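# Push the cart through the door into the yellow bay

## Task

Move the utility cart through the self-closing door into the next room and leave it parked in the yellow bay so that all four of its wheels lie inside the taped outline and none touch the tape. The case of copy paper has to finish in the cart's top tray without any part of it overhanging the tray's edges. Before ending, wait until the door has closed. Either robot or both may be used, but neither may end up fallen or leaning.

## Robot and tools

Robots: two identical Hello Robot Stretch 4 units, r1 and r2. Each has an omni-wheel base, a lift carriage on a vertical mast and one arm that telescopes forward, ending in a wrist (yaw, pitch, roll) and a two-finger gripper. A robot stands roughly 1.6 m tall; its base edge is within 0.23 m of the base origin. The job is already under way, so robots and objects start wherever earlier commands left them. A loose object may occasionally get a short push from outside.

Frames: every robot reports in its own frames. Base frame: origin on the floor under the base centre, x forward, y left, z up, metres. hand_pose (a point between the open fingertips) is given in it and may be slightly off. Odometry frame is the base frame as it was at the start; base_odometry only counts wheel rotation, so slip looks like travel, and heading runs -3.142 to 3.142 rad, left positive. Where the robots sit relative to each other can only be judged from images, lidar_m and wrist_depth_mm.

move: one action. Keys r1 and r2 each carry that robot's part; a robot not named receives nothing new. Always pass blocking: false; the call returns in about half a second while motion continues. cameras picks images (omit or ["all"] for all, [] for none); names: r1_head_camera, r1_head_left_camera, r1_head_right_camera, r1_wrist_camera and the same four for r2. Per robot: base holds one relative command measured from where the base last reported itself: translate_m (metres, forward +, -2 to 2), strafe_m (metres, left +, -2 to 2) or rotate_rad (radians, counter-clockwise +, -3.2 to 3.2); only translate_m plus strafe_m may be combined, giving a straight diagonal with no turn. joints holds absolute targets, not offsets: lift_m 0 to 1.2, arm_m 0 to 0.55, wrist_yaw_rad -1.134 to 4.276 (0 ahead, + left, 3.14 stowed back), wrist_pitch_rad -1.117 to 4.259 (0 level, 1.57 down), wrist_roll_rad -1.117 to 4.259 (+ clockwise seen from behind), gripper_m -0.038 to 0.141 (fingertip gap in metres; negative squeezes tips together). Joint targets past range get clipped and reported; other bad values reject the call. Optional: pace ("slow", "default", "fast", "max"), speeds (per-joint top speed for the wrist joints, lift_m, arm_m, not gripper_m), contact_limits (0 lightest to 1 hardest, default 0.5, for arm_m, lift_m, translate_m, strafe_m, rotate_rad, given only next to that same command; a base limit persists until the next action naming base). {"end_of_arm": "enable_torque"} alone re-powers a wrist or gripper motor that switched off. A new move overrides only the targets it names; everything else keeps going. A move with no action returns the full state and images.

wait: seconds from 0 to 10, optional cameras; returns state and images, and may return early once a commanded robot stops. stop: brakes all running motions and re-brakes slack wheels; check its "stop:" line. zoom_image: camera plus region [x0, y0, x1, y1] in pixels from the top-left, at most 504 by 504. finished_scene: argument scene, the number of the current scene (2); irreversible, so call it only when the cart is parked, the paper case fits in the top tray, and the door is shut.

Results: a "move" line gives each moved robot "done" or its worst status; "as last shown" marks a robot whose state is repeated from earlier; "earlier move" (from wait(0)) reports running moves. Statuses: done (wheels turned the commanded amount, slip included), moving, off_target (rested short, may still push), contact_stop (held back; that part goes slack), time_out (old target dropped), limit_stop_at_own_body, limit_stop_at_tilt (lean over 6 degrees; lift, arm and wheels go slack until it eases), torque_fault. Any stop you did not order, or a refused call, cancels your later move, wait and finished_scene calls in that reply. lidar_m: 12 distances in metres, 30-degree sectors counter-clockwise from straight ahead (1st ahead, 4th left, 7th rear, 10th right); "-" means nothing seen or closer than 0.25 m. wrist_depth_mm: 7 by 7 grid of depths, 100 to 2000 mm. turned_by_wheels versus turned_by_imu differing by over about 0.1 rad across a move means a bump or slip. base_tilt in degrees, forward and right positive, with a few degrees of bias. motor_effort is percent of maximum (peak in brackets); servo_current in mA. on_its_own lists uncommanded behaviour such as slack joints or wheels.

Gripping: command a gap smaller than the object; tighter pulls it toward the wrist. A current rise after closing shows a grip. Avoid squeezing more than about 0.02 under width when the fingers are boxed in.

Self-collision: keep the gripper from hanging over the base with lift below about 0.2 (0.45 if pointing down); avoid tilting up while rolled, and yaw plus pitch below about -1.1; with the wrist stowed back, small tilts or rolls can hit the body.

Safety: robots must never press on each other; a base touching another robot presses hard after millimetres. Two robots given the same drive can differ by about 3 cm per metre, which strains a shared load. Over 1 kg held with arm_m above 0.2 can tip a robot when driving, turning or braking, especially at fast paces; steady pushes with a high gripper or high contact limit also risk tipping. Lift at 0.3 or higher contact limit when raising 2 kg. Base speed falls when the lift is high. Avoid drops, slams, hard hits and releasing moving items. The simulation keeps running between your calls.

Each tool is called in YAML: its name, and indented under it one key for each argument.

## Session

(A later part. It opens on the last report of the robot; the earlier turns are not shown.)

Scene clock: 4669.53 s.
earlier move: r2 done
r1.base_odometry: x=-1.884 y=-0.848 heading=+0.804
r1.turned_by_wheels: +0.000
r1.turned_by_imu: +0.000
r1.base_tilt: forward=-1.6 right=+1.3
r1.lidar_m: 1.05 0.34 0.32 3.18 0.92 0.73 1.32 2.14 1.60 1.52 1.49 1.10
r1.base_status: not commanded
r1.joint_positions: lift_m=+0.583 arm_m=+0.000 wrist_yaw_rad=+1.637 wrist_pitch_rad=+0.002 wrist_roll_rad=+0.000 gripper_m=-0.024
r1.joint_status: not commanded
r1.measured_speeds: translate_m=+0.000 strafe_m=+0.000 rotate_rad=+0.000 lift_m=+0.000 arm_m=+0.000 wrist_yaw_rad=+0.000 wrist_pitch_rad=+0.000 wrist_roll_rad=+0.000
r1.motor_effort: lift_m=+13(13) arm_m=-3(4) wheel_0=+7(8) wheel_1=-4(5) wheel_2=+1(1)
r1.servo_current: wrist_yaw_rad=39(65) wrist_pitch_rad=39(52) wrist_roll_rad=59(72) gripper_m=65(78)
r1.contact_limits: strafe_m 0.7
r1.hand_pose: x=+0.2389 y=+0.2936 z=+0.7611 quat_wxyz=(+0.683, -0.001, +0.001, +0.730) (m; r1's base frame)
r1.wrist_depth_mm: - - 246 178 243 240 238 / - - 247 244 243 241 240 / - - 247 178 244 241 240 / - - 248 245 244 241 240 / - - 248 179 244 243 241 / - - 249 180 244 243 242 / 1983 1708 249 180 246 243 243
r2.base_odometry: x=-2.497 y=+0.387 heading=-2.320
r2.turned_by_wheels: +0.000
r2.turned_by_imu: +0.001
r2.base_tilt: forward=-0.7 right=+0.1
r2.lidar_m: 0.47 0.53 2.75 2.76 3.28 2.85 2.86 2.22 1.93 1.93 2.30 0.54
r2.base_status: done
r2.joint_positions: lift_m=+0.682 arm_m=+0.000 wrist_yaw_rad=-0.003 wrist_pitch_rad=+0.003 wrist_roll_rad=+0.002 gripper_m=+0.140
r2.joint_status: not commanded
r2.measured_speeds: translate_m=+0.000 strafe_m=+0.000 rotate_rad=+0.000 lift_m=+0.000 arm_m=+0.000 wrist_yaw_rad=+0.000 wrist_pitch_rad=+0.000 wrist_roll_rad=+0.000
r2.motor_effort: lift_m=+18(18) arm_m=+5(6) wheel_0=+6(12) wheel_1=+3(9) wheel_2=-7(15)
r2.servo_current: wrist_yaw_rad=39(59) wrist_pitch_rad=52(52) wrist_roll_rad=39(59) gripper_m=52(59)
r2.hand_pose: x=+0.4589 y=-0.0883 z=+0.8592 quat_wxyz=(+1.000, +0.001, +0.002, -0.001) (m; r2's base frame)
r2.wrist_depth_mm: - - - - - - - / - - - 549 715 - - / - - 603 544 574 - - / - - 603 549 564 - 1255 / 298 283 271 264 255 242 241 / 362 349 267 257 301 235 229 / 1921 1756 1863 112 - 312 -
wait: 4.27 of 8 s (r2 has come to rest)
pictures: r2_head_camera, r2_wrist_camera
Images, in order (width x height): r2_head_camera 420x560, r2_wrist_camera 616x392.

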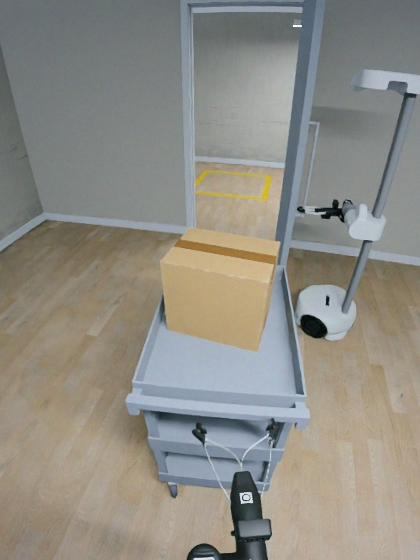

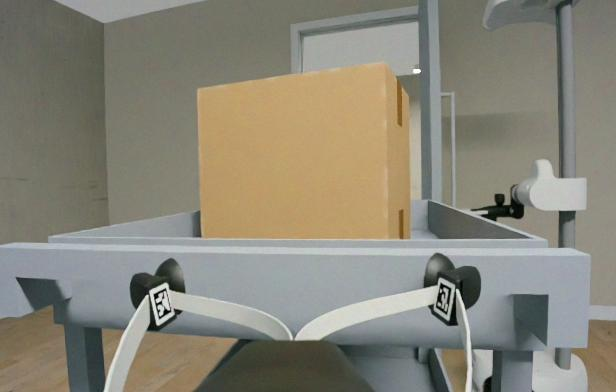

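wait:
  seconds: 0.2
  cameras: ["r1_head_left_camera", "r1_head_right_camera", "r2_head_left_camera", "r2_head_right_camera"]

Scene clock: 4709.27 s.
r1.base_odometry: x=-1.884 y=-0.848 heading=+0.804
r1.turned_by_wheels: +0.000
r1.turned_by_imu: +0.000
r1.base_tilt: forward=-1.6 right=+1.2
r1.lidar_m: 1.05 0.36 0.32 3.16 0.95 0.74 1.34 2.14 1.60 1.49 1.49 1.09
r1.base_status: not commanded
r1.joint_positions: lift_m=+0.583 arm_m=+0.000 wrist_yaw_rad=+1.637 wrist_pitch_rad=+0.002 wrist_roll_rad=+0.000 gripper_m=-0.024
r1.joint_status: not commanded
r1.measured_speeds: translate_m=+0.000 strafe_m=+0.000 rotate_rad=+0.000 lift_m=+0.000 arm_m=+0.000 wrist_yaw_rad=+0.000 wrist_pitch_rad=+0.000 wrist_roll_rad=+0.000
r1.motor_effort: lift_m=+13(13) arm_m=-4(4) wheel_0=+7(8) wheel_1=-4(5) wheel_2=+1(1)
r1.servo_current: wrist_yaw_rad=52(65) wrist_pitch_rad=39(52) wrist_roll_rad=46(72) gripper_m=65(78)
r1.contact_limits: strafe_m 0.7
r1.hand_pose: x=+0.2389 y=+0.2936 z=+0.7611 quat_wxyz=(+0.683, -0.001, +0.001, +0.730) (m; r1's base frame)
r1.wrist_depth_mm: - - 246 179 243 241 239 / - - 247 244 244 241 239 / - - 247 179 243 242 240 / - - 248 244 244 242 240 / - - 248 179 244 242 241 / - - 248 179 244 243 242 / 1921 1708 249 180 246 243 242
r2.base_odometry: x=-2.497 y=+0.387 heading=-2.320
r2.turned_by_wheels: +0.000
r2.turned_by_imu: +0.000
r2.base_tilt: forward=-0.7 right=+0.1
r2.lidar_m: 0.46 0.52 2.77 2.76 3.24 2.87 2.86 2.24 1.93 1.95 2.29 0.54
r2.base_status: done
r2.joint_positions: lift_m=+0.682 arm_m=+0.000 wrist_yaw_rad=-0.003 wrist_pitch_rad=+0.003 wrist_roll_rad=+0.002 gripper_m=+0.140
r2.joint_status: not commanded
r2.measured_speeds: translate_m=+0.000 strafe_m=+0.000 rotate_rad=+0.000 lift_m=+0.000 arm_m=+0.000 wrist_yaw_rad=+0.000 wrist_pitch_rad=+0.000 wrist_roll_rad=+0.000
r2.motor_effort: lift_m=+18(18) arm_m=+6(6) wheel_0=+5(12) wheel_1=+4(9) wheel_2=-7(15)
r2.servo_current: wrist_yaw_rad=39(59) wrist_pitch_rad=46(52) wrist_roll_rad=39(59) gripper_m=46(59)
r2.hand_pose: x=+0.4589 y=-0.0883 z=+0.8592 quat_wxyz=(+1.000, +0.001, +0.002, -0.001) (m; r2's base frame)
r2.wrist_depth_mm: - - - - - - - / - - - 549 707 - - / - - 609 539 564 - - / - - 603 544 559 - 1255 / 300 283 271 265 256 243 241 / 362 351 268 258 301 235 229 / 1921 1756 1921 112 - 312 -
wait: 0.20 s; at rest from the start
pictures: r1_head_left_camera, r1_head_right_camera, r2_head_left_camera, r2_head_right_camera
Images, in order (width x height): r1_head_left_camera 420x672, r1_head_right_camera 420x672, r2_head_left_camera 420x672, r2_head_right_camera 420x672.

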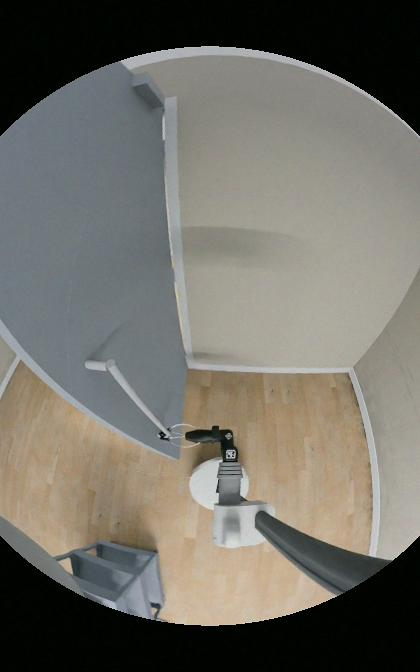

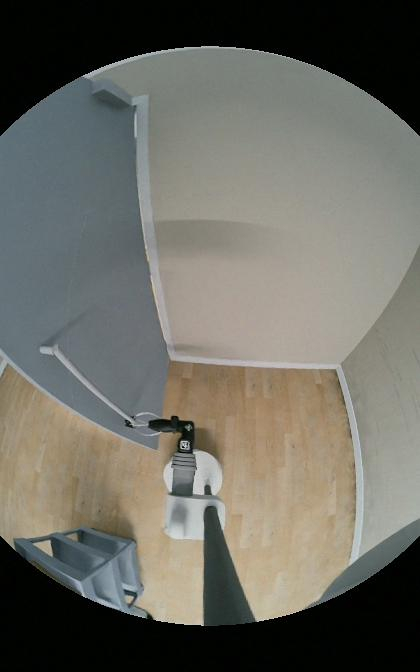

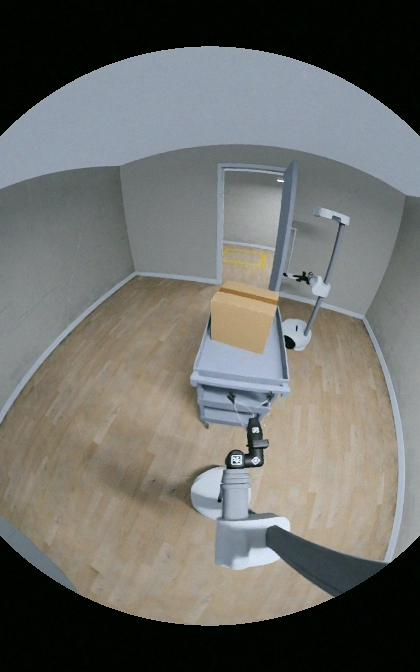

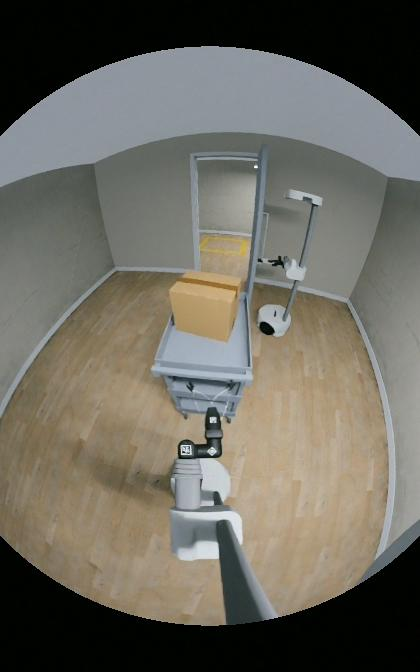

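zoom_image:
  camera: "r2_head_right_camera"
  region: [140, 330, 270, 460]

zoom_image:
  camera: "r1_head_right_camera"
  region: [0, 500, 170, 640]

zoom_image:
  camera: "r1_head_left_camera"
  region: [40, 510, 190, 640]

Scaled by 3.877 from the camera's 420x672 image, which has a finer 600x960 frame.

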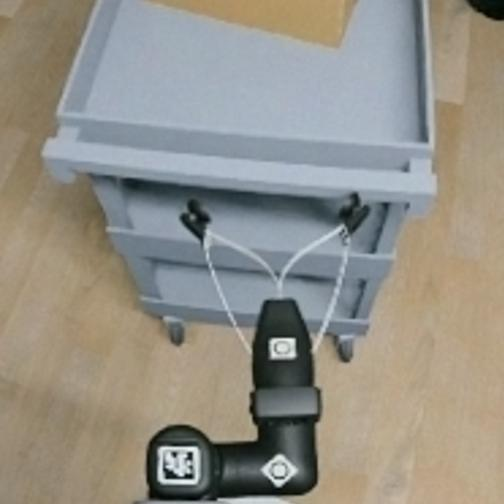

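Scaled by 2.965 from the camera's 420x672 image, which has a finer 600x960 frame.

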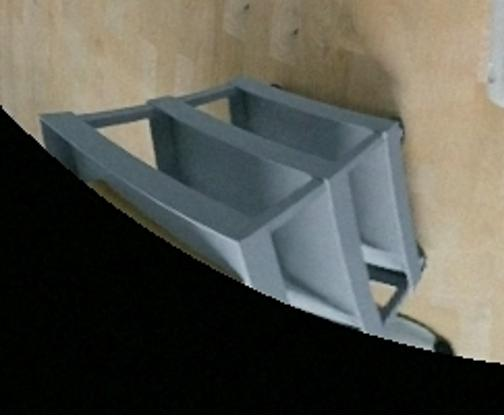

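Scaled by 3.360 from the camera's 420x672 image, which has a finer 600x960 frame.

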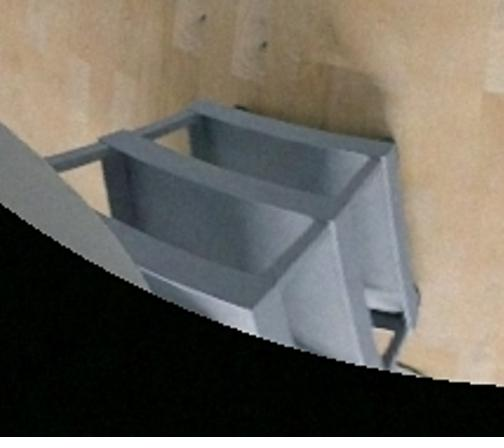

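move:
  blocking: false
  r2: {"base": {"translate_m": -0.06}, "pace": "slow"}
  cameras: []

wait:
  seconds: 1
  cameras: []

move:
  blocking: false
  r2: {"base": {"strafe_m": -0.8}, "joints": {"lift_m": 0.66}}
  cameras: []

wait:
  seconds: 5
  cameras: ["r2_head_left_camera"]

Scene clock: 4778.90 s.
move: r2 moving
r1.base_odometry: x=-1.884 y=-0.848 heading=+0.804
r1.turned_by_wheels: +0.000
r1.turned_by_imu: +0.000
r1.base_tilt: forward=-1.5 right=+1.2
r1.lidar_m: 1.03 0.33 0.30 3.17 0.93 0.76 1.33 2.16 1.56 1.50 1.48 1.08
r1.base_status: not commanded
r1.joint_positions: lift_m=+0.583 arm_m=+0.000 wrist_yaw_rad=+1.637 wrist_pitch_rad=+0.002 wrist_roll_rad=+0.000 gripper_m=-0.024
r1.joint_status: not commanded
r1.measured_speeds: translate_m=+0.000 strafe_m=+0.000 rotate_rad=+0.000 lift_m=+0.000 arm_m=+0.000 wrist_yaw_rad=+0.000 wrist_pitch_rad=+0.000 wrist_roll_rad=+0.000
r1.motor_effort: lift_m=+13(13) arm_m=-3(4) wheel_0=+7(8) wheel_1=-4(4) wheel_2=+1(1)
r1.servo_current: wrist_yaw_rad=26(65) wrist_pitch_rad=52(52) wrist_roll_rad=59(59) gripper_m=72(72)
r1.contact_limits: strafe_m 0.7
r1.hand_pose: x=+0.2389 y=+0.2936 z=+0.7611 quat_wxyz=(+0.683, -0.001, +0.001, +0.730) (m; r1's base frame)
r1.wrist_depth_mm: - - 246 178 242 241 238 / - - 247 244 243 241 239 / - - 247 179 243 242 240 / - - 247 244 243 242 241 / - - 249 179 244 243 241 / - - 249 180 244 243 242 / 1983 1708 249 180 246 243 242
r2.base_odometry: x=-2.489 y=+0.396 heading=-2.320
r2.turned_by_wheels: +0.000
r2.turned_by_imu: +0.000
r2.base_tilt: forward=-0.7 right=+0.1
r2.lidar_m: 0.47 0.53 2.77 2.75 3.26 2.85 2.86 2.24 1.93 1.94 2.27 0.52
r2.base_status: translate_m moving
r2.joint_positions: lift_m=+0.682 arm_m=+0.000 wrist_yaw_rad=-0.003 wrist_pitch_rad=+0.003 wrist_roll_rad=+0.002 gripper_m=+0.140
r2.joint_status: not commanded
r2.measured_speeds: translate_m=-0.049 strafe_m=+0.000 rotate_rad=+0.001 lift_m=+0.000 arm_m=+0.000 wrist_yaw_rad=+0.000 wrist_pitch_rad=+0.000 wrist_roll_rad=+0.000
r2.motor_effort: lift_m=+18(18) arm_m=+6(6) wheel_0=-8(8) wheel_1=-6(8) wheel_2=+9(9)
r2.servo_current: wrist_yaw_rad=39(52) wrist_pitch_rad=39(46) wrist_roll_rad=52(59) gripper_m=52(59)
r2.hand_pose: x=+0.4589 y=-0.0883 z=+0.8592 quat_wxyz=(+1.000, +0.001, +0.002, -0.001) (m; r2's base frame)
r2.wrist_depth_mm: - - - - - - - / - - - 564 591 - - / - - 615 549 580 - - / - - 621 559 574 - 1229 / 314 294 283 270 257 247 240 / 375 362 342 324 310 270 238 / 1863 1808 1921 112 - 312 1336
pictures: none
No camera images: "cameras" was empty.

Scene clock: 4779.90 s.
earlier move: r2 moving
r1.base_odometry: x=-1.884 y=-0.848 heading=+0.804
r1.turned_by_wheels: +0.000
r1.turned_by_imu: +0.000
r1.base_tilt: forward=-1.6 right=+1.3
r1.lidar_m: 1.04 0.34 0.32 3.19 0.93 0.77 1.35 2.13 1.59 1.52 1.47 1.10
r1.base_status: not commanded
r1.joint_positions: lift_m=+0.583 arm_m=+0.000 wrist_yaw_rad=+1.637 wrist_pitch_rad=+0.002 wrist_roll_rad=+0.000 gripper_m=-0.024
r1.joint_status: not commanded
r1.measured_speeds: translate_m=+0.000 strafe_m=+0.000 rotate_rad=+0.000 lift_m=+0.000 arm_m=+0.000 wrist_yaw_rad=+0.000 wrist_pitch_rad=+0.000 wrist_roll_rad=+0.000
r1.motor_effort: lift_m=+13(13) arm_m=-3(4) wheel_0=+7(8) wheel_1=-4(4) wheel_2=+1(1)
r1.servo_current: wrist_yaw_rad=39(65) wrist_pitch_rad=39(59) wrist_roll_rad=52(72) gripper_m=65(72)
r1.contact_limits: strafe_m 0.7
r1.hand_pose: x=+0.2389 y=+0.2936 z=+0.7611 quat_wxyz=(+0.683, -0.001, +0.001, +0.730) (m; r1's base frame)
r1.wrist_depth_mm: - - 246 178 242 240 238 / - - 248 244 243 241 239 / - - 247 178 243 241 239 / - - 248 245 244 241 241 / - - 248 179 244 243 241 / - - 248 180 245 244 242 / 1921 1708 248 180 245 243 243
r2.base_odometry: x=-2.456 y=+0.431 heading=-2.320
r2.turned_by_wheels: +0.000
r2.turned_by_imu: +0.000
r2.base_tilt: forward=-0.7 right=+0.1
r2.lidar_m: 0.52 0.58 2.78 2.78 3.24 2.80 2.81 2.22 1.90 1.90 2.29 0.54
r2.base_status: translate_m moving
r2.joint_positions: lift_m=+0.682 arm_m=+0.000 wrist_yaw_rad=-0.003 wrist_pitch_rad=+0.003 wrist_roll_rad=+0.002 gripper_m=+0.140
r2.joint_status: not commanded
r2.measured_speeds: translate_m=-0.006 strafe_m=+0.000 rotate_rad=+0.000 lift_m=+0.000 arm_m=+0.000 wrist_yaw_rad=+0.000 wrist_pitch_rad=+0.000 wrist_roll_rad=+0.000
r2.motor_effort: lift_m=+18(18) arm_m=+5(6) wheel_0=-6(8) wheel_1=-4(8) wheel_2=+6(10)
r2.servo_current: wrist_yaw_rad=59(59) wrist_pitch_rad=46(46) wrist_roll_rad=65(65) gripper_m=46(59)
r2.hand_pose: x=+0.4589 y=-0.0883 z=+0.8592 quat_wxyz=(+1.000, +0.001, +0.002, -0.001) (m; r2's base frame)
r2.wrist_depth_mm: - - - - - - - / - - - 627 - - - / - - 676 609 580 - - / - - 676 603 580 - - / 384 349 330 320 307 287 - / - 418 389 375 362 286 - / 1983 1756 1863 112 - 368 1661
wait: 1.00 s; no rest
pictures: none
No camera images: "cameras" was empty.

Scene clock: 4780.40 s.
move: r2 moving
r1.base_odometry: x=-1.884 y=-0.848 heading=+0.804
r1.turned_by_wheels: +0.000
r1.turned_by_imu: +0.000
r1.base_tilt: forward=-1.6 right=+1.3
r1.lidar_m: 1.02 0.33 0.33 3.16 0.97 0.76 1.32 2.15 1.57 1.52 1.46 1.07
r1.base_status: not commanded
r1.joint_positions: lift_m=+0.583 arm_m=+0.000 wrist_yaw_rad=+1.637 wrist_pitch_rad=+0.002 wrist_roll_rad=+0.000 gripper_m=-0.024
r1.joint_status: not commanded
r1.measured_speeds: translate_m=+0.000 strafe_m=+0.000 rotate_rad=+0.000 lift_m=+0.000 arm_m=+0.000 wrist_yaw_rad=+0.000 wrist_pitch_rad=+0.000 wrist_roll_rad=+0.000
r1.motor_effort: lift_m=+13(13) arm_m=-4(4) wheel_0=+7(8) wheel_1=-4(4) wheel_2=+1(1)
r1.servo_current: wrist_yaw_rad=46(72) wrist_pitch_rad=39(46) wrist_roll_rad=46(59) gripper_m=72(72)
r1.contact_limits: strafe_m 0.7
r1.hand_pose: x=+0.2389 y=+0.2936 z=+0.7611 quat_wxyz=(+0.683, -0.001, +0.001, +0.730) (m; r1's base frame)
r1.wrist_depth_mm: - - 246 178 243 241 239 / - - 247 244 242 241 239 / - - 247 179 242 242 240 / - - 247 245 244 242 240 / - - 248 179 244 242 242 / - - 248 180 244 243 242 / 1921 1756 249 180 246 243 242
r2.base_odometry: x=-2.483 y=+0.455 heading=-2.319
r2.turned_by_wheels: +0.000
r2.turned_by_imu: +0.000
r2.base_tilt: forward=-0.7 right=+0.0
r2.lidar_m: 0.51 0.60 2.81 2.82 3.24 2.82 2.82 2.14 1.87 1.84 2.24 0.54
r2.base_status: strafe_m moving
r2.joint_positions: lift_m=+0.661 arm_m=+0.000 wrist_yaw_rad=-0.003 wrist_pitch_rad=+0.003 wrist_roll_rad=+0.002 gripper_m=+0.140
r2.joint_status: lift_m moving
r2.measured_speeds: translate_m=+0.000 strafe_m=-0.140 rotate_rad=+0.001 lift_m=-0.016 arm_m=+0.000 wrist_yaw_rad=+0.000 wrist_pitch_rad=+0.000 wrist_roll_rad=+0.000
r2.motor_effort: lift_m=+12(17) arm_m=+5(6) wheel_0=+9(15) wheel_1=-11(13) wheel_2=+4(7)
r2.servo_current: wrist_yaw_rad=46(52) wrist_pitch_rad=39(46) wrist_roll_rad=52(59) gripper_m=52(59)
r2.hand_pose: x=+0.4589 y=-0.0882 z=+0.8378 quat_wxyz=(+1.000, +0.001, +0.002, -0.001) (m; r2's base frame)
r2.wrist_depth_mm: - - - - - - - / - - - 597 1921 - - / - - 668 597 707 - - / - - 661 585 621 - - / 364 399 382 368 351 286 - / - 415 384 368 357 203 - / 1756 1708 1808 112 - 359 1576
pictures: none
No camera images: "cameras" was empty.

Scene clock: 4783.90 s.
earlier move: r2 done
r1.base_odometry: x=-1.884 y=-0.848 heading=+0.804
r1.turned_by_wheels: +0.000
r1.turned_by_imu: +0.000
r1.base_tilt: forward=-1.6 right=+1.3
r1.lidar_m: 1.03 0.36 0.32 3.18 0.93 0.75 1.27 1.38 1.56 1.51 1.47 1.09
r1.base_status: not commanded
r1.joint_positions: lift_m=+0.583 arm_m=+0.000 wrist_yaw_rad=+1.637 wrist_pitch_rad=+0.002 wrist_roll_rad=+0.000 gripper_m=-0.024
r1.joint_status: not commanded
r1.measured_speeds: translate_m=+0.000 strafe_m=+0.000 rotate_rad=+0.000 lift_m=+0.000 arm_m=+0.000 wrist_yaw_rad=+0.000 wrist_pitch_rad=+0.000 wrist_roll_rad=+0.000
r1.motor_effort: lift_m=+13(13) arm_m=-3(4) wheel_0=+7(8) wheel_1=-4(5) wheel_2=+1(1)
r1.servo_current: wrist_yaw_rad=33(72) wrist_pitch_rad=39(52) wrist_roll_rad=33(65) gripper_m=65(78)
r1.contact_limits: strafe_m 0.7
r1.hand_pose: x=+0.2389 y=+0.2936 z=+0.7611 quat_wxyz=(+0.683, -0.001, +0.001, +0.730) (m; r1's base frame)
r1.wrist_depth_mm: - - 246 179 243 240 239 / - - 247 243 243 240 239 / - - 247 178 243 242 240 / - - 248 245 244 242 240 / - - 248 179 244 243 241 / - - 249 180 244 243 242 / 1983 1708 249 180 245 243 242
r2.base_odometry: x=-3.042 y=+0.975 heading=-2.319
r2.turned_by_wheels: +0.000
r2.turned_by_imu: +0.000
r2.base_tilt: forward=-0.6 right=+0.0
r2.lidar_m: 1.49 0.73 0.72 3.55 3.49 3.02 2.33 1.35 1.14 1.14 1.39 2.45
r2.base_status: done
r2.joint_positions: lift_m=+0.660 arm_m=+0.000 wrist_yaw_rad=-0.003 wrist_pitch_rad=+0.003 wrist_roll_rad=+0.002 gripper_m=+0.140
r2.joint_status: all done
r2.measured_speeds: translate_m=+0.000 strafe_m=+0.000 rotate_rad=+0.000 lift_m=+0.000 arm_m=+0.000 wrist_yaw_rad=+0.000 wrist_pitch_rad=+0.000 wrist_roll_rad=+0.000
r2.motor_effort: lift_m=+14(17) arm_m=+6(6) wheel_0=+2(15) wheel_1=-2(13) wheel_2=+4(7)
r2.servo_current: wrist_yaw_rad=52(65) wrist_pitch_rad=39(46) wrist_roll_rad=46(59) gripper_m=46(59)
r2.hand_pose: x=+0.4589 y=-0.0882 z=+0.8376 quat_wxyz=(+1.000, +0.001, +0.002, -0.001) (m; r2's base frame)
r2.wrist_depth_mm: - - - - - - - / - - - - - - - / - - - - - - - / - - - 1756 - - - / - - - - - - - / - 216 - 1756 - - - / - 1863 1921 112 1921 1756 1756
wait: 3.50 of 5 s (r2 has come to rest)
pictures: r2_head_left_camera
Images, in order (width x height): r2_head_left_camera 420x672.

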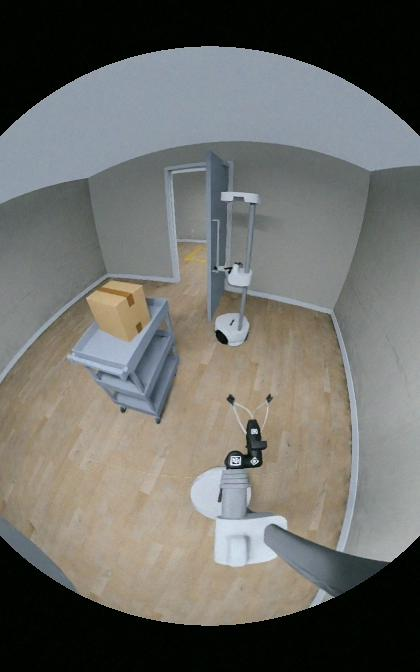

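zoom_image:
  camera: "r2_head_left_camera"
  region: [60, 270, 200, 430]

move:
  blocking: false
  r2: {"base": {"rotate_rad": 1.44}}
  cameras: []

wait:
  seconds: 4
  cameras: ["r2_head_camera", "r2_wrist_camera"]

Scaled by 3.150 from the camera's 420x672 image, which has a finer 600x960 frame.

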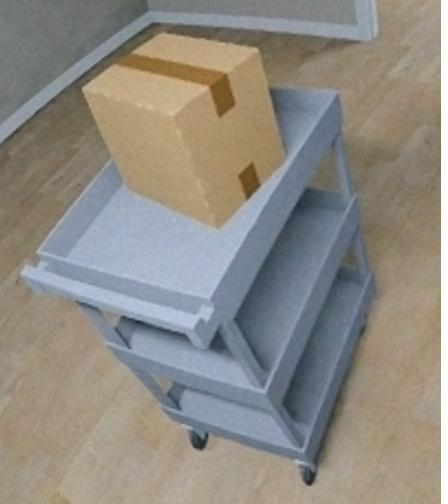

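Scene clock: 4791.80 s.
move: r2 moving
r1.base_odometry: x=-1.884 y=-0.848 heading=+0.804
r1.turned_by_wheels: +0.000
r1.turned_by_imu: +0.000
r1.base_tilt: forward=-1.6 right=+1.2
r1.lidar_m: 1.02 0.35 0.33 3.17 0.90 0.75 1.22 1.60 1.59 1.51 1.46 1.10
r1.base_status: not commanded
r1.joint_positions: lift_m=+0.583 arm_m=+0.000 wrist_yaw_rad=+1.637 wrist_pitch_rad=+0.002 wrist_roll_rad=+0.000 gripper_m=-0.024
r1.joint_status: not commanded
r1.measured_speeds: translate_m=+0.000 strafe_m=+0.000 rotate_rad=+0.000 lift_m=+0.000 arm_m=+0.000 wrist_yaw_rad=+0.000 wrist_pitch_rad=+0.000 wrist_roll_rad=+0.000
r1.motor_effort: lift_m=+13(13) arm_m=-3(4) wheel_0=+7(8) wheel_1=-4(4) wheel_2=+1(1)
r1.servo_current: wrist_yaw_rad=59(59) wrist_pitch_rad=39(46) wrist_roll_rad=59(59) gripper_m=65(72)
r1.contact_limits: strafe_m 0.7
r1.hand_pose: x=+0.2389 y=+0.2936 z=+0.7611 quat_wxyz=(+0.683, -0.001, +0.001, +0.730) (m; r1's base frame)
r1.wrist_depth_mm: - - 246 179 242 241 238 / - - 247 244 243 241 240 / - - 247 179 243 242 240 / - - 249 246 244 242 241 / - - 248 179 244 243 241 / - - 249 180 245 243 242 / 1921 1756 249 180 246 243 242
r2.base_odometry: x=-3.042 y=+0.975 heading=-2.068
r2.turned_by_wheels: +0.252
r2.turned_by_imu: +0.245
r2.base_tilt: forward=-0.7 right=+0.1
r2.lidar_m: 0.96 0.71 3.55 3.68 3.15 3.02 1.67 1.19 1.15 1.20 1.67 1.47
r2.base_status: rotate_rad moving
r2.joint_positions: lift_m=+0.660 arm_m=+0.000 wrist_yaw_rad=-0.003 wrist_pitch_rad=+0.003 wrist_roll_rad=+0.002 gripper_m=+0.140
r2.joint_status: not commanded
r2.measured_speeds: translate_m=+0.000 strafe_m=-0.002 rotate_rad=+0.972 lift_m=+0.000 arm_m=+0.000 wrist_yaw_rad=+0.000 wrist_pitch_rad=+0.000 wrist_roll_rad=+0.000
r2.motor_effort: lift_m=+14(14) arm_m=+5(6) wheel_0=-8(9) wheel_1=-9(10) wheel_2=-11(12)
r2.servo_current: wrist_yaw_rad=46(52) wrist_pitch_rad=39(46) wrist_roll_rad=52(52) gripper_m=59(59)
r2.hand_pose: x=+0.4589 y=-0.0882 z=+0.8376 quat_wxyz=(+1.000, +0.001, +0.002, -0.001) (m; r2's base frame)
r2.wrist_depth_mm: - - - - - - - / - - - - - - - / 732 831 - - - - - / 732 798 - - 1756 - - / - - - - - - - / - 202 197 - - - - / - - 1756 112 - 1756 1863
pictures: none
No camera images: "cameras" was empty.

Scene clock: 4793.33 s.
earlier move: r2 done
r1.base_odometry: x=-1.884 y=-0.848 heading=+0.804
r1.turned_by_wheels: +0.000
r1.turned_by_imu: +0.000
r1.base_tilt: forward=-1.6 right=+1.2
r1.lidar_m: 1.04 0.31 0.32 3.17 0.95 0.73 1.35 1.55 1.58 1.52 1.45 1.10
r1.base_status: not commanded
r1.joint_positions: lift_m=+0.583 arm_m=+0.000 wrist_yaw_rad=+1.637 wrist_pitch_rad=+0.002 wrist_roll_rad=+0.000 gripper_m=-0.024
r1.joint_status: not commanded
r1.measured_speeds: translate_m=+0.000 strafe_m=+0.000 rotate_rad=+0.000 lift_m=+0.000 arm_m=+0.000 wrist_yaw_rad=+0.000 wrist_pitch_rad=+0.000 wrist_roll_rad=+0.000
r1.motor_effort: lift_m=+13(13) arm_m=-3(4) wheel_0=+7(8) wheel_1=-4(5) wheel_2=+1(1)
r1.servo_current: wrist_yaw_rad=52(59) wrist_pitch_rad=39(46) wrist_roll_rad=39(72) gripper_m=65(78)
r1.contact_limits: strafe_m 0.7
r1.hand_pose: x=+0.2389 y=+0.2936 z=+0.7611 quat_wxyz=(+0.683, -0.001, +0.001, +0.730) (m; r1's base frame)
r1.wrist_depth_mm: - - 246 179 242 240 238 / - - 247 244 243 241 239 / - - 248 179 243 242 240 / - - 248 245 245 241 241 / - - 248 179 244 243 241 / - - 249 180 244 243 242 / 1983 1708 249 180 245 243 242
r2.base_odometry: x=-3.042 y=+0.975 heading=-0.880
r2.turned_by_wheels: +1.188
r2.turned_by_imu: +1.156
r2.base_tilt: forward=-0.7 right=+0.1
r2.lidar_m: 3.55 3.83 3.06 2.99 1.47 1.16 1.14 1.27 1.96 1.48 0.85 0.70
r2.base_status: done
r2.joint_positions: lift_m=+0.660 arm_m=+0.000 wrist_yaw_rad=-0.002 wrist_pitch_rad=+0.003 wrist_roll_rad=+0.002 gripper_m=+0.140
r2.joint_status: not commanded
r2.measured_speeds: translate_m=+0.000 strafe_m=+0.000 rotate_rad=+0.000 lift_m=+0.000 arm_m=+0.000 wrist_yaw_rad=+0.000 wrist_pitch_rad=+0.000 wrist_roll_rad=+0.000
r2.motor_effort: lift_m=+14(14) arm_m=+6(6) wheel_0=-4(12) wheel_1=-1(10) wheel_2=-4(12)
r2.servo_current: wrist_yaw_rad=52(59) wrist_pitch_rad=39(46) wrist_roll_rad=39(59) gripper_m=52(59)
r2.hand_pose: x=+0.4590 y=-0.0881 z=+0.8376 quat_wxyz=(+1.000, +0.001, +0.002, -0.001) (m; r2's base frame)
r2.wrist_depth_mm: - - - - - - - / - - - - - - - / - - - - - - - / - - - - - - - / - - - - - - - / - - - - - 788 - / 1921 1921 1983 112 1983 1756 -
wait: 1.53 of 4 s (r2 has come to rest)
pictures: r2_head_camera, r2_wrist_camera
Images, in order (width x height): r2_head_camera 420x560, r2_wrist_camera 616x392.

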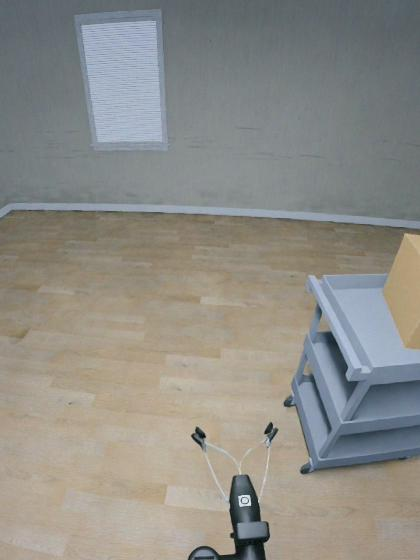

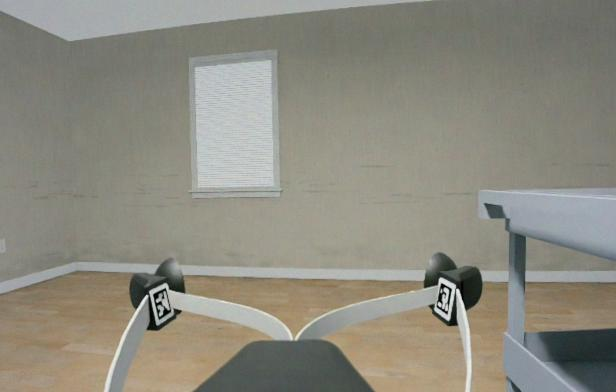

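move:
  blocking: false
  r2: {"base": {"strafe_m": -0.72}}
  cameras: []

wait:
  seconds: 5
  cameras: ["r2_head_camera", "r2_wrist_camera"]

Scene clock: 4809.50 s.
move: r2 moving
r1.base_odometry: x=-1.884 y=-0.848 heading=+0.804
r1.turned_by_wheels: +0.000
r1.turned_by_imu: +0.000
r1.base_tilt: forward=-1.6 right=+1.2
r1.lidar_m: 1.02 0.35 0.30 3.16 0.93 0.75 1.36 1.52 1.59 1.53 1.47 1.08
r1.base_status: not commanded
r1.joint_positions: lift_m=+0.583 arm_m=+0.000 wrist_yaw_rad=+1.637 wrist_pitch_rad=+0.002 wrist_roll_rad=+0.000 gripper_m=-0.024
r1.joint_status: not commanded
r1.measured_speeds: translate_m=+0.000 strafe_m=+0.000 rotate_rad=+0.000 lift_m=+0.000 arm_m=+0.000 wrist_yaw_rad=+0.000 wrist_pitch_rad=+0.000 wrist_roll_rad=+0.000
r1.motor_effort: lift_m=+13(13) arm_m=-4(4) wheel_0=+7(8) wheel_1=-4(4) wheel_2=+1(1)
r1.servo_current: wrist_yaw_rad=52(59) wrist_pitch_rad=39(46) wrist_roll_rad=52(59) gripper_m=65(72)
r1.contact_limits: strafe_m 0.7
r1.hand_pose: x=+0.2389 y=+0.2936 z=+0.7611 quat_wxyz=(+0.683, -0.001, +0.001, +0.730) (m; r1's base frame)
r1.wrist_depth_mm: - - 246 179 242 240 238 / - - 247 245 243 241 239 / - - 247 179 243 241 239 / - - 248 245 244 242 240 / - - 248 179 245 243 241 / - - 249 180 244 243 241 / 1921 1708 249 180 245 243 242
r2.base_odometry: x=-3.070 y=+0.952 heading=-0.880
r2.turned_by_wheels: +0.000
r2.turned_by_imu: +0.001
r2.base_tilt: forward=-0.7 right=+0.1
r2.lidar_m: 3.54 3.85 3.11 3.06 1.49 1.18 1.13 1.25 1.98 1.42 0.84 0.68
r2.base_status: strafe_m moving
r2.joint_positions: lift_m=+0.660 arm_m=+0.000 wrist_yaw_rad=-0.002 wrist_pitch_rad=+0.003 wrist_roll_rad=+0.002 gripper_m=+0.140
r2.joint_status: not commanded
r2.measured_speeds: translate_m=-0.001 strafe_m=-0.141 rotate_rad=+0.006 lift_m=+0.000 arm_m=+0.000 wrist_yaw_rad=+0.000 wrist_pitch_rad=+0.000 wrist_roll_rad=+0.000
r2.motor_effort: lift_m=+14(14) arm_m=+5(6) wheel_0=+5(13) wheel_1=-10(13) wheel_2=+1(4)
r2.servo_current: wrist_yaw_rad=46(46) wrist_pitch_rad=46(46) wrist_roll_rad=59(59) gripper_m=46(65)
r2.hand_pose: x=+0.4590 y=-0.0881 z=+0.8376 quat_wxyz=(+1.000, +0.001, +0.002, -0.001) (m; r2's base frame)
r2.wrist_depth_mm: - - - - - - - / - - - - - - - / - - - - - - - / - - - - - - - / - - - - - - - / - - - - - 798 - / - 1921 1983 112 1921 1756 -
pictures: none
No camera images: "cameras" was empty.

Scene clock: 4812.73 s.
earlier move: r2 done
r1.base_odometry: x=-1.884 y=-0.848 heading=+0.804
r1.turned_by_wheels: +0.000
r1.turned_by_imu: +0.000
r1.base_tilt: forward=-1.6 right=+1.3
r1.lidar_m: 1.03 0.37 0.32 3.17 0.97 0.73 0.76 0.81 1.57 1.51 1.46 1.11
r1.base_status: not commanded
r1.joint_positions: lift_m=+0.583 arm_m=+0.000 wrist_yaw_rad=+1.637 wrist_pitch_rad=+0.002 wrist_roll_rad=+0.000 gripper_m=-0.024
r1.joint_status: not commanded
r1.measured_speeds: translate_m=+0.000 strafe_m=+0.000 rotate_rad=+0.000 lift_m=+0.000 arm_m=+0.000 wrist_yaw_rad=+0.000 wrist_pitch_rad=+0.000 wrist_roll_rad=+0.000
r1.motor_effort: lift_m=+13(13) arm_m=-4(4) wheel_0=+7(8) wheel_1=-4(4) wheel_2=+1(1)
r1.servo_current: wrist_yaw_rad=46(72) wrist_pitch_rad=46(52) wrist_roll_rad=52(65) gripper_m=72(72)
r1.contact_limits: strafe_m 0.7
r1.hand_pose: x=+0.2389 y=+0.2936 z=+0.7611 quat_wxyz=(+0.683, -0.001, +0.001, +0.730) (m; r1's base frame)
r1.wrist_depth_mm: - - 247 179 242 240 239 / - - 247 244 243 240 238 / - - 247 179 244 241 240 / - - 249 245 244 242 240 / - - 248 179 245 243 241 / - - 248 179 244 243 242 / 1921 1708 250 180 245 243 242
r2.base_odometry: x=-3.597 y=+0.517 heading=-0.880
r2.turned_by_wheels: +0.000
r2.turned_by_imu: +0.001
r2.base_tilt: forward=-0.6 right=+0.0
r2.lidar_m: 0.55 0.59 3.79 3.32 1.58 1.24 1.24 1.40 2.03 0.75 0.81 0.58
r2.base_status: done
r2.joint_positions: lift_m=+0.660 arm_m=+0.000 wrist_yaw_rad=-0.002 wrist_pitch_rad=+0.003 wrist_roll_rad=+0.002 gripper_m=+0.140
r2.joint_status: not commanded
r2.measured_speeds: translate_m=+0.000 strafe_m=+0.000 rotate_rad=+0.000 lift_m=+0.000 arm_m=+0.000 wrist_yaw_rad=+0.000 wrist_pitch_rad=+0.000 wrist_roll_rad=+0.000
r2.motor_effort: lift_m=+15(15) arm_m=+5(6) wheel_0=+3(13) wheel_1=-3(13) wheel_2=+0(4)
r2.servo_current: wrist_yaw_rad=46(59) wrist_pitch_rad=39(52) wrist_roll_rad=26(59) gripper_m=52(65)
r2.hand_pose: x=+0.4590 y=-0.0881 z=+0.8375 quat_wxyz=(+1.000, +0.001, +0.002, -0.001) (m; r2's base frame)
r2.wrist_depth_mm: - - - - - - - / - - - 452 430 - - / - - - 459 430 - - / - - - 459 436 - - / - - - - - - - / 384 377 368 366 366 362 - / 397 1863 809 112 - 1756 1863
wait: 3.23 of 5 s (r2 has come to rest)
pictures: r2_head_camera, r2_wrist_camera
Images, in order (width x height): r2_head_camera 420x560, r2_wrist_camera 616x392.

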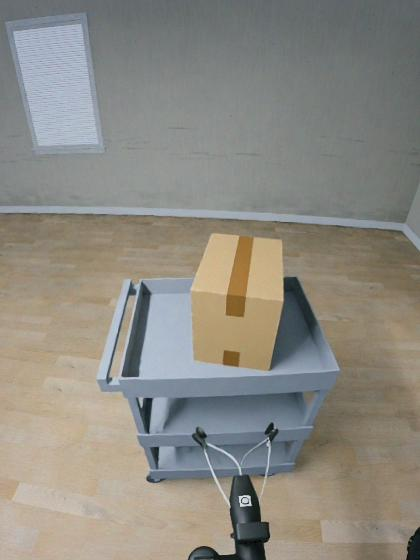

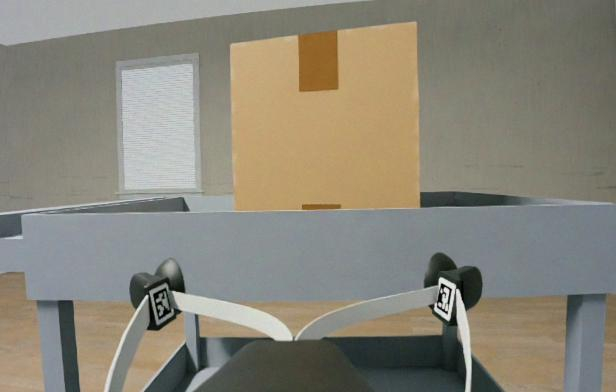

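move:
  blocking: false
  r2: {"base": {"translate_m": 0.2}, "pace": "slow"}
  cameras: []

wait:
  seconds: 5
  cameras: ["r2_head_camera", "r2_wrist_camera"]

Scene clock: 4826.30 s.
move: r2 moving
r1.base_odometry: x=-1.884 y=-0.848 heading=+0.804
r1.turned_by_wheels: +0.000
r1.turned_by_imu: +0.000
r1.base_tilt: forward=-1.6 right=+1.2
r1.lidar_m: 1.05 0.36 0.32 3.19 0.92 0.73 0.78 0.80 1.55 1.52 1.45 1.09
r1.base_status: not commanded
r1.joint_positions: lift_m=+0.583 arm_m=+0.000 wrist_yaw_rad=+1.637 wrist_pitch_rad=+0.002 wrist_roll_rad=+0.000 gripper_m=-0.024
r1.joint_status: not commanded
r1.measured_speeds: translate_m=+0.000 strafe_m=+0.000 rotate_rad=+0.000 lift_m=+0.000 arm_m=+0.000 wrist_yaw_rad=+0.000 wrist_pitch_rad=+0.000 wrist_roll_rad=+0.000
r1.motor_effort: lift_m=+13(13) arm_m=-3(4) wheel_0=+7(8) wheel_1=-4(4) wheel_2=+1(1)
r1.servo_current: wrist_yaw_rad=39(72) wrist_pitch_rad=46(46) wrist_roll_rad=52(65) gripper_m=65(72)
r1.contact_limits: strafe_m 0.7
r1.hand_pose: x=+0.2389 y=+0.2936 z=+0.7611 quat_wxyz=(+0.683, -0.001, +0.001, +0.730) (m; r1's base frame)
r1.wrist_depth_mm: - - 245 179 242 241 238 / - - 246 244 242 241 239 / - - 248 179 244 242 240 / - - 248 245 245 242 240 / - - 248 180 244 242 241 / - - 249 179 244 242 241 / 1921 1756 249 180 246 243 242
r2.base_odometry: x=-3.589 y=+0.507 heading=-0.880
r2.turned_by_wheels: +0.000
r2.turned_by_imu: +0.001
r2.base_tilt: forward=-0.7 right=+0.1
r2.lidar_m: 0.54 0.59 3.78 3.32 1.58 1.30 1.25 1.36 2.05 0.74 0.85 0.57
r2.base_status: translate_m moving
r2.joint_positions: lift_m=+0.660 arm_m=+0.000 wrist_yaw_rad=-0.002 wrist_pitch_rad=+0.003 wrist_roll_rad=+0.002 gripper_m=+0.140
r2.joint_status: not commanded
r2.measured_speeds: translate_m=+0.048 strafe_m=+0.000 rotate_rad=-0.001 lift_m=+0.000 arm_m=+0.000 wrist_yaw_rad=+0.000 wrist_pitch_rad=+0.000 wrist_roll_rad=+0.000
r2.motor_effort: lift_m=+15(15) arm_m=+5(6) wheel_0=+7(7) wheel_1=+6(7) wheel_2=-8(10)
r2.servo_current: wrist_yaw_rad=46(52) wrist_pitch_rad=46(46) wrist_roll_rad=52(59) gripper_m=46(52)
r2.hand_pose: x=+0.4590 y=-0.0881 z=+0.8375 quat_wxyz=(+1.000, +0.001, +0.002, -0.001) (m; r2's base frame)
r2.wrist_depth_mm: - - - - 427 - - / - - - 442 421 - - / - - - 449 421 - - / - - - 449 424 - - / - - - - - - - / 375 364 359 357 355 347 - / 394 1808 798 112 - 1863 1863
pictures: none
No camera images: "cameras" was empty.

Scene clock: 4829.10 s.
earlier move: r2 done
r1.base_odometry: x=-1.884 y=-0.848 heading=+0.804
r1.turned_by_wheels: +0.000
r1.turned_by_imu: +0.000
r1.base_tilt: forward=-1.6 right=+1.2
r1.lidar_m: 1.03 0.34 0.33 3.14 0.88 0.76 0.78 2.13 1.58 1.50 1.48 1.07
r1.base_status: not commanded
r1.joint_positions: lift_m=+0.583 arm_m=+0.000 wrist_yaw_rad=+1.637 wrist_pitch_rad=+0.002 wrist_roll_rad=+0.000 gripper_m=-0.024
r1.joint_status: not commanded
r1.measured_speeds: translate_m=+0.000 strafe_m=+0.000 rotate_rad=+0.000 lift_m=+0.000 arm_m=+0.000 wrist_yaw_rad=+0.000 wrist_pitch_rad=+0.000 wrist_roll_rad=+0.000
r1.motor_effort: lift_m=+13(13) arm_m=-4(4) wheel_0=+7(8) wheel_1=-4(5) wheel_2=+0(1)
r1.servo_current: wrist_yaw_rad=46(72) wrist_pitch_rad=39(52) wrist_roll_rad=59(72) gripper_m=65(78)
r1.contact_limits: strafe_m 0.7
r1.hand_pose: x=+0.2389 y=+0.2936 z=+0.7611 quat_wxyz=(+0.683, -0.001, +0.001, +0.730) (m; r1's base frame)
r1.wrist_depth_mm: - - 246 179 242 241 239 / - - 247 244 243 241 240 / - - 247 179 243 241 240 / - - 247 245 244 242 241 / - - 249 179 245 242 241 / - - 248 179 243 242 241 / 1921 1708 249 180 246 243 241
r2.base_odometry: x=-3.470 y=+0.363 heading=-0.880
r2.turned_by_wheels: +0.000
r2.turned_by_imu: +0.009
r2.base_tilt: forward=-0.7 right=+0.1
r2.lidar_m: 0.45 0.50 3.76 3.72 1.82 1.46 1.44 1.60 0.90 0.77 2.47 0.46
r2.base_status: done
r2.joint_positions: lift_m=+0.660 arm_m=+0.000 wrist_yaw_rad=-0.006 wrist_pitch_rad=+0.003 wrist_roll_rad=+0.002 gripper_m=+0.140
r2.joint_status: not commanded
r2.measured_speeds: translate_m=+0.000 strafe_m=+0.000 rotate_rad=+0.000 lift_m=+0.000 arm_m=+0.000 wrist_yaw_rad=+0.000 wrist_pitch_rad=+0.000 wrist_roll_rad=+0.000
r2.motor_effort: lift_m=+14(15) arm_m=+5(6) wheel_0=+2(12) wheel_1=+5(11) wheel_2=-10(20)
r2.servo_current: wrist_yaw_rad=52(59) wrist_pitch_rad=46(46) wrist_roll_rad=46(65) gripper_m=46(59)
r2.hand_pose: x=+0.4587 y=-0.0890 z=+0.8375 quat_wxyz=(+1.000, +0.001, +0.002, -0.003) (m; r2's base frame)
r2.wrist_depth_mm: - - - 338 315 297 - / - - - 340 319 300 - / - - - 342 320 301 - / - - - 347 322 303 - / - - - - - - - / - 201 197 - 186 201 - / 1756 1708 254 112 239 238 1708
wait: 2.80 of 5 s (r2 has come to rest)
pictures: r2_head_camera, r2_wrist_camera
Images, in order (width x height): r2_head_camera 420x560, r2_wrist_camera 616x392.

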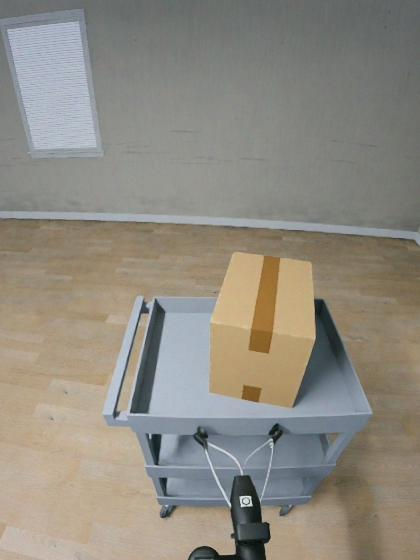

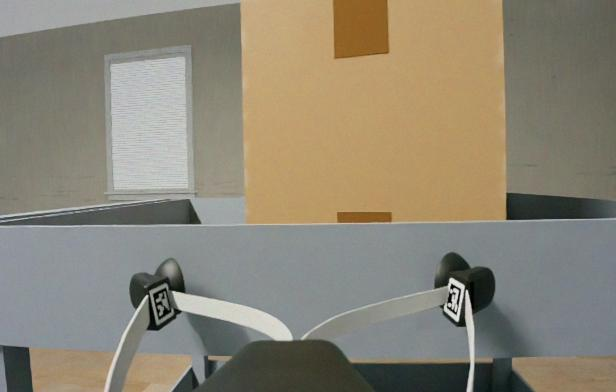

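move:
  blocking: false
  r2: {"base": {"translate_m": -0.06}, "pace": "slow"}
  cameras: []

wait:
  seconds: 1.3
  cameras: ["r2_wrist_camera", "r2_head_camera"]

Scene clock: 4892.27 s.
move: r2 moving
r1.base_odometry: x=-1.884 y=-0.848 heading=+0.804
r1.turned_by_wheels: +0.000
r1.turned_by_imu: +0.000
r1.base_tilt: forward=-1.6 right=+1.2
r1.lidar_m: 1.04 0.36 0.32 3.17 0.89 0.77 0.77 2.13 1.57 1.52 1.48 1.07
r1.base_status: not commanded
r1.joint_positions: lift_m=+0.583 arm_m=+0.000 wrist_yaw_rad=+1.637 wrist_pitch_rad=+0.002 wrist_roll_rad=+0.000 gripper_m=-0.024
r1.joint_status: not commanded
r1.measured_speeds: translate_m=+0.000 strafe_m=+0.000 rotate_rad=+0.000 lift_m=+0.000 arm_m=+0.000 wrist_yaw_rad=+0.000 wrist_pitch_rad=+0.000 wrist_roll_rad=+0.000
r1.motor_effort: lift_m=+13(13) arm_m=-3(4) wheel_0=+7(8) wheel_1=-4(4) wheel_2=+1(1)
r1.servo_current: wrist_yaw_rad=65(65) wrist_pitch_rad=39(52) wrist_roll_rad=46(52) gripper_m=72(72)
r1.contact_limits: strafe_m 0.7
r1.hand_pose: x=+0.2389 y=+0.2936 z=+0.7611 quat_wxyz=(+0.683, -0.001, +0.001, +0.730) (m; r1's base frame)
r1.wrist_depth_mm: - - 246 179 243 241 238 / - - 247 245 243 241 239 / - - 247 179 244 241 240 / - - 248 245 244 243 240 / - - 248 179 245 243 241 / - - 249 179 244 243 241 / 1921 1756 248 180 245 242 242
r2.base_odometry: x=-3.478 y=+0.372 heading=-0.881
r2.turned_by_wheels: +0.000
r2.turned_by_imu: +0.000
r2.base_tilt: forward=-0.7 right=+0.1
r2.lidar_m: 0.44 0.50 3.72 3.69 1.80 1.44 1.43 1.61 2.07 0.77 2.45 0.49
r2.base_status: translate_m moving
r2.joint_positions: lift_m=+0.660 arm_m=+0.000 wrist_yaw_rad=-0.003 wrist_pitch_rad=+0.003 wrist_roll_rad=+0.002 gripper_m=+0.140
r2.joint_status: not commanded
r2.measured_speeds: translate_m=-0.049 strafe_m=+0.000 rotate_rad=-0.001 lift_m=+0.000 arm_m=+0.000 wrist_yaw_rad=+0.001 wrist_pitch_rad=+0.000 wrist_roll_rad=+0.000
r2.motor_effort: lift_m=+15(15) arm_m=+6(6) wheel_0=-5(8) wheel_1=-6(6) wheel_2=+8(10)
r2.servo_current: wrist_yaw_rad=39(72) wrist_pitch_rad=39(46) wrist_roll_rad=52(59) gripper_m=52(59)
r2.hand_pose: x=+0.4589 y=-0.0883 z=+0.8375 quat_wxyz=(+1.000, +0.001, +0.002, -0.001) (m; r2's base frame)
r2.wrist_depth_mm: - - - 349 327 304 - / - - - 351 327 307 - / - - - 353 332 310 - / - - - 355 330 310 - / - - - - - - - / 273 202 196 158 213 191 - / 304 1808 723 112 251 248 1756
pictures: none
No camera images: "cameras" was empty.

Scene clock: 4893.57 s.
earlier move: r2 moving
r1.base_odometry: x=-1.884 y=-0.848 heading=+0.804
r1.turned_by_wheels: +0.000
r1.turned_by_imu: +0.000
r1.base_tilt: forward=-1.6 right=+1.2
r1.lidar_m: 1.04 0.32 0.33 3.16 0.89 0.73 0.77 0.87 1.55 1.52 1.49 1.08
r1.base_status: not commanded
r1.joint_positions: lift_m=+0.583 arm_m=+0.000 wrist_yaw_rad=+1.637 wrist_pitch_rad=+0.002 wrist_roll_rad=+0.000 gripper_m=-0.024
r1.joint_status: not commanded
r1.measured_speeds: translate_m=+0.000 strafe_m=+0.000 rotate_rad=+0.000 lift_m=+0.000 arm_m=+0.000 wrist_yaw_rad=+0.000 wrist_pitch_rad=+0.000 wrist_roll_rad=+0.000
r1.motor_effort: lift_m=+13(13) arm_m=-3(4) wheel_0=+7(8) wheel_1=-4(4) wheel_2=+1(1)
r1.servo_current: wrist_yaw_rad=39(65) wrist_pitch_rad=33(52) wrist_roll_rad=59(85) gripper_m=65(78)
r1.contact_limits: strafe_m 0.7
r1.hand_pose: x=+0.2389 y=+0.2936 z=+0.7611 quat_wxyz=(+0.683, -0.001, +0.001, +0.730) (m; r1's base frame)
r1.wrist_depth_mm: - - 246 178 242 240 239 / - - 246 244 243 241 239 / - - 247 179 244 242 240 / - - 247 245 244 242 240 / - - 248 179 245 243 241 / - - 249 180 244 243 241 / 1921 1756 249 180 246 243 242
r2.base_odometry: x=-3.508 y=+0.409 heading=-0.881
r2.turned_by_wheels: +0.000
r2.turned_by_imu: +0.000
r2.base_tilt: forward=-0.7 right=+0.1
r2.lidar_m: 0.51 0.54 3.76 3.54 1.74 1.38 1.38 1.54 2.05 0.76 2.48 0.53
r2.base_status: translate_m moving
r2.joint_positions: lift_m=+0.660 arm_m=+0.000 wrist_yaw_rad=-0.003 wrist_pitch_rad=+0.003 wrist_roll_rad=+0.002 gripper_m=+0.140
r2.joint_status: not commanded
r2.measured_speeds: translate_m=+0.000 strafe_m=+0.000 rotate_rad=+0.000 lift_m=+0.000 arm_m=+0.000 wrist_yaw_rad=+0.000 wrist_pitch_rad=+0.000 wrist_roll_rad=+0.000
r2.motor_effort: lift_m=+15(15) arm_m=+6(6) wheel_0=-6(8) wheel_1=-5(7) wheel_2=+7(10)
r2.servo_current: wrist_yaw_rad=46(72) wrist_pitch_rad=33(52) wrist_roll_rad=39(59) gripper_m=52(59)
r2.hand_pose: x=+0.4589 y=-0.0883 z=+0.8375 quat_wxyz=(+1.000, +0.001, +0.002, -0.001) (m; r2's base frame)
r2.wrist_depth_mm: - - - 402 370 - - / - - - 402 373 357 - / - - - 402 377 359 - / - - - 410 377 362 - / - - - - - - - / 332 216 196 167 297 289 287 / 343 1808 1756 112 - 715 1863
wait: 1.30 s; no rest
pictures: r2_head_camera, r2_wrist_camera
Images, in order (width x height): r2_head_camera 420x560, r2_wrist_camera 616x392.

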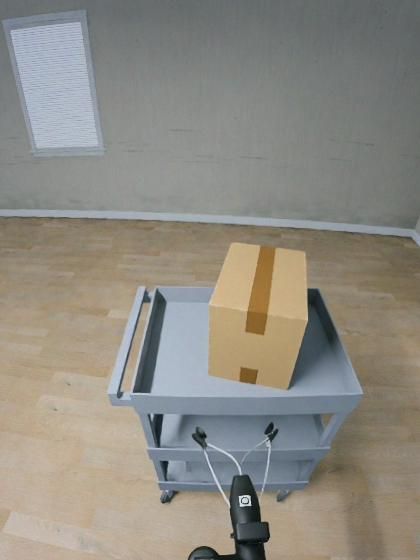

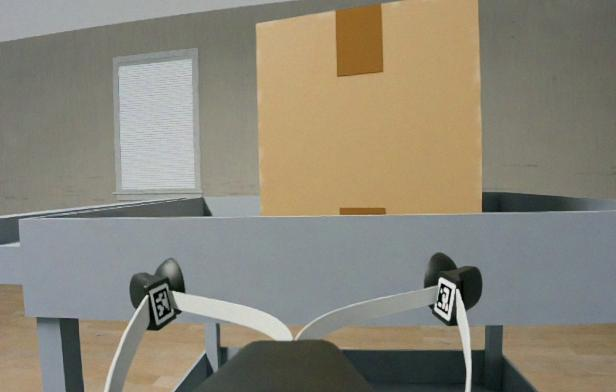

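move:
  cameras: ["r2_head_camera","r2_wrist_camera","r2_head_right_camera"]

Scene clock: 4915.33 s.
earlier move: r2 done
r1.base_odometry: x=-1.884 y=-0.848 heading=+0.804
r1.turned_by_wheels: +0.000
r1.turned_by_imu: +0.000
r1.base_tilt: forward=-1.6 right=+1.3
r1.lidar_m: 1.03 0.38 0.31 3.19 0.89 0.74 0.79 0.84 1.58 1.53 1.49 1.09
r1.base_status: not commanded
r1.joint_positions: lift_m=+0.583 arm_m=+0.000 wrist_yaw_rad=+1.637 wrist_pitch_rad=+0.002 wrist_roll_rad=+0.000 gripper_m=-0.024
r1.joint_status: not commanded
r1.measured_speeds: translate_m=+0.000 strafe_m=+0.000 rotate_rad=+0.000 lift_m=+0.000 arm_m=+0.000 wrist_yaw_rad=+0.000 wrist_pitch_rad=+0.000 wrist_roll_rad=+0.000
r1.motor_effort: lift_m=+13(13) arm_m=-3(4) wheel_0=+7(8) wheel_1=-4(4) wheel_2=+1(1)
r1.servo_current: wrist_yaw_rad=52(65) wrist_pitch_rad=33(52) wrist_roll_rad=46(85) gripper_m=65(78)
r1.contact_limits: strafe_m 0.7
r1.hand_pose: x=+0.2389 y=+0.2936 z=+0.7611 quat_wxyz=(+0.683, -0.001, +0.001, +0.730) (m; r1's base frame)
r1.wrist_depth_mm: - - 246 178 242 241 239 / - - 247 244 243 241 239 / - - 247 179 244 241 240 / - - 248 246 244 242 240 / - - 248 179 245 242 241 / - - 249 180 244 243 242 / 1921 1708 249 180 245 243 242
r2.base_odometry: x=-3.508 y=+0.409 heading=-0.881
r2.turned_by_wheels: +0.000
r2.turned_by_imu: +0.000
r2.base_tilt: forward=-0.7 right=+0.1
r2.lidar_m: 0.49 0.55 3.73 3.56 1.76 1.42 1.37 1.53 2.06 0.75 2.48 0.53
r2.base_status: done
r2.joint_positions: lift_m=+0.660 arm_m=+0.000 wrist_yaw_rad=-0.003 wrist_pitch_rad=+0.003 wrist_roll_rad=+0.002 gripper_m=+0.140
r2.joint_status: not commanded
r2.measured_speeds: translate_m=+0.000 strafe_m=+0.000 rotate_rad=+0.000 lift_m=+0.000 arm_m=+0.000 wrist_yaw_rad=+0.000 wrist_pitch_rad=+0.000 wrist_roll_rad=+0.000
r2.motor_effort: lift_m=+15(15) arm_m=+5(6) wheel_0=-5(8) wheel_1=-4(7) wheel_2=+7(10)
r2.servo_current: wrist_yaw_rad=33(72) wrist_pitch_rad=46(52) wrist_roll_rad=39(59) gripper_m=52(59)
r2.hand_pose: x=+0.4589 y=-0.0883 z=+0.8375 quat_wxyz=(+1.000, +0.001, +0.002, -0.001) (m; r2's base frame)
r2.wrist_depth_mm: - - - 402 366 - - / - - - 399 368 355 - / - - - 404 375 359 - / - - - 407 377 359 - / - - - - - - - / 332 216 196 167 297 290 289 / 343 1863 1756 112 - 715 1808
pictures: r2_head_camera, r2_head_right_camera, r2_wrist_camera
Images, in order (width x height): r2_head_camera 420x560, r2_head_right_camera 420x672, r2_wrist_camera 616x392.

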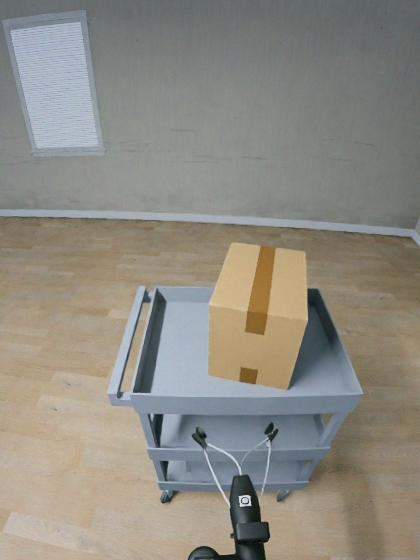

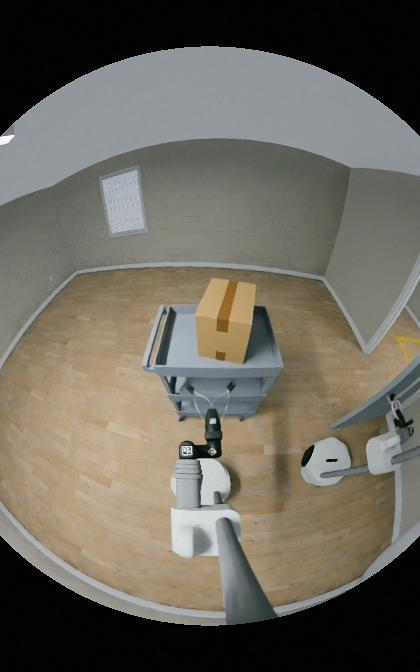

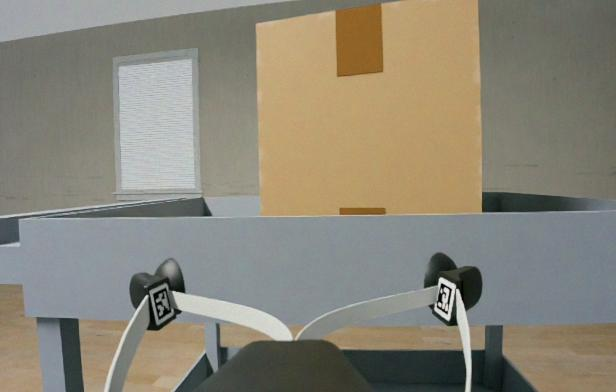

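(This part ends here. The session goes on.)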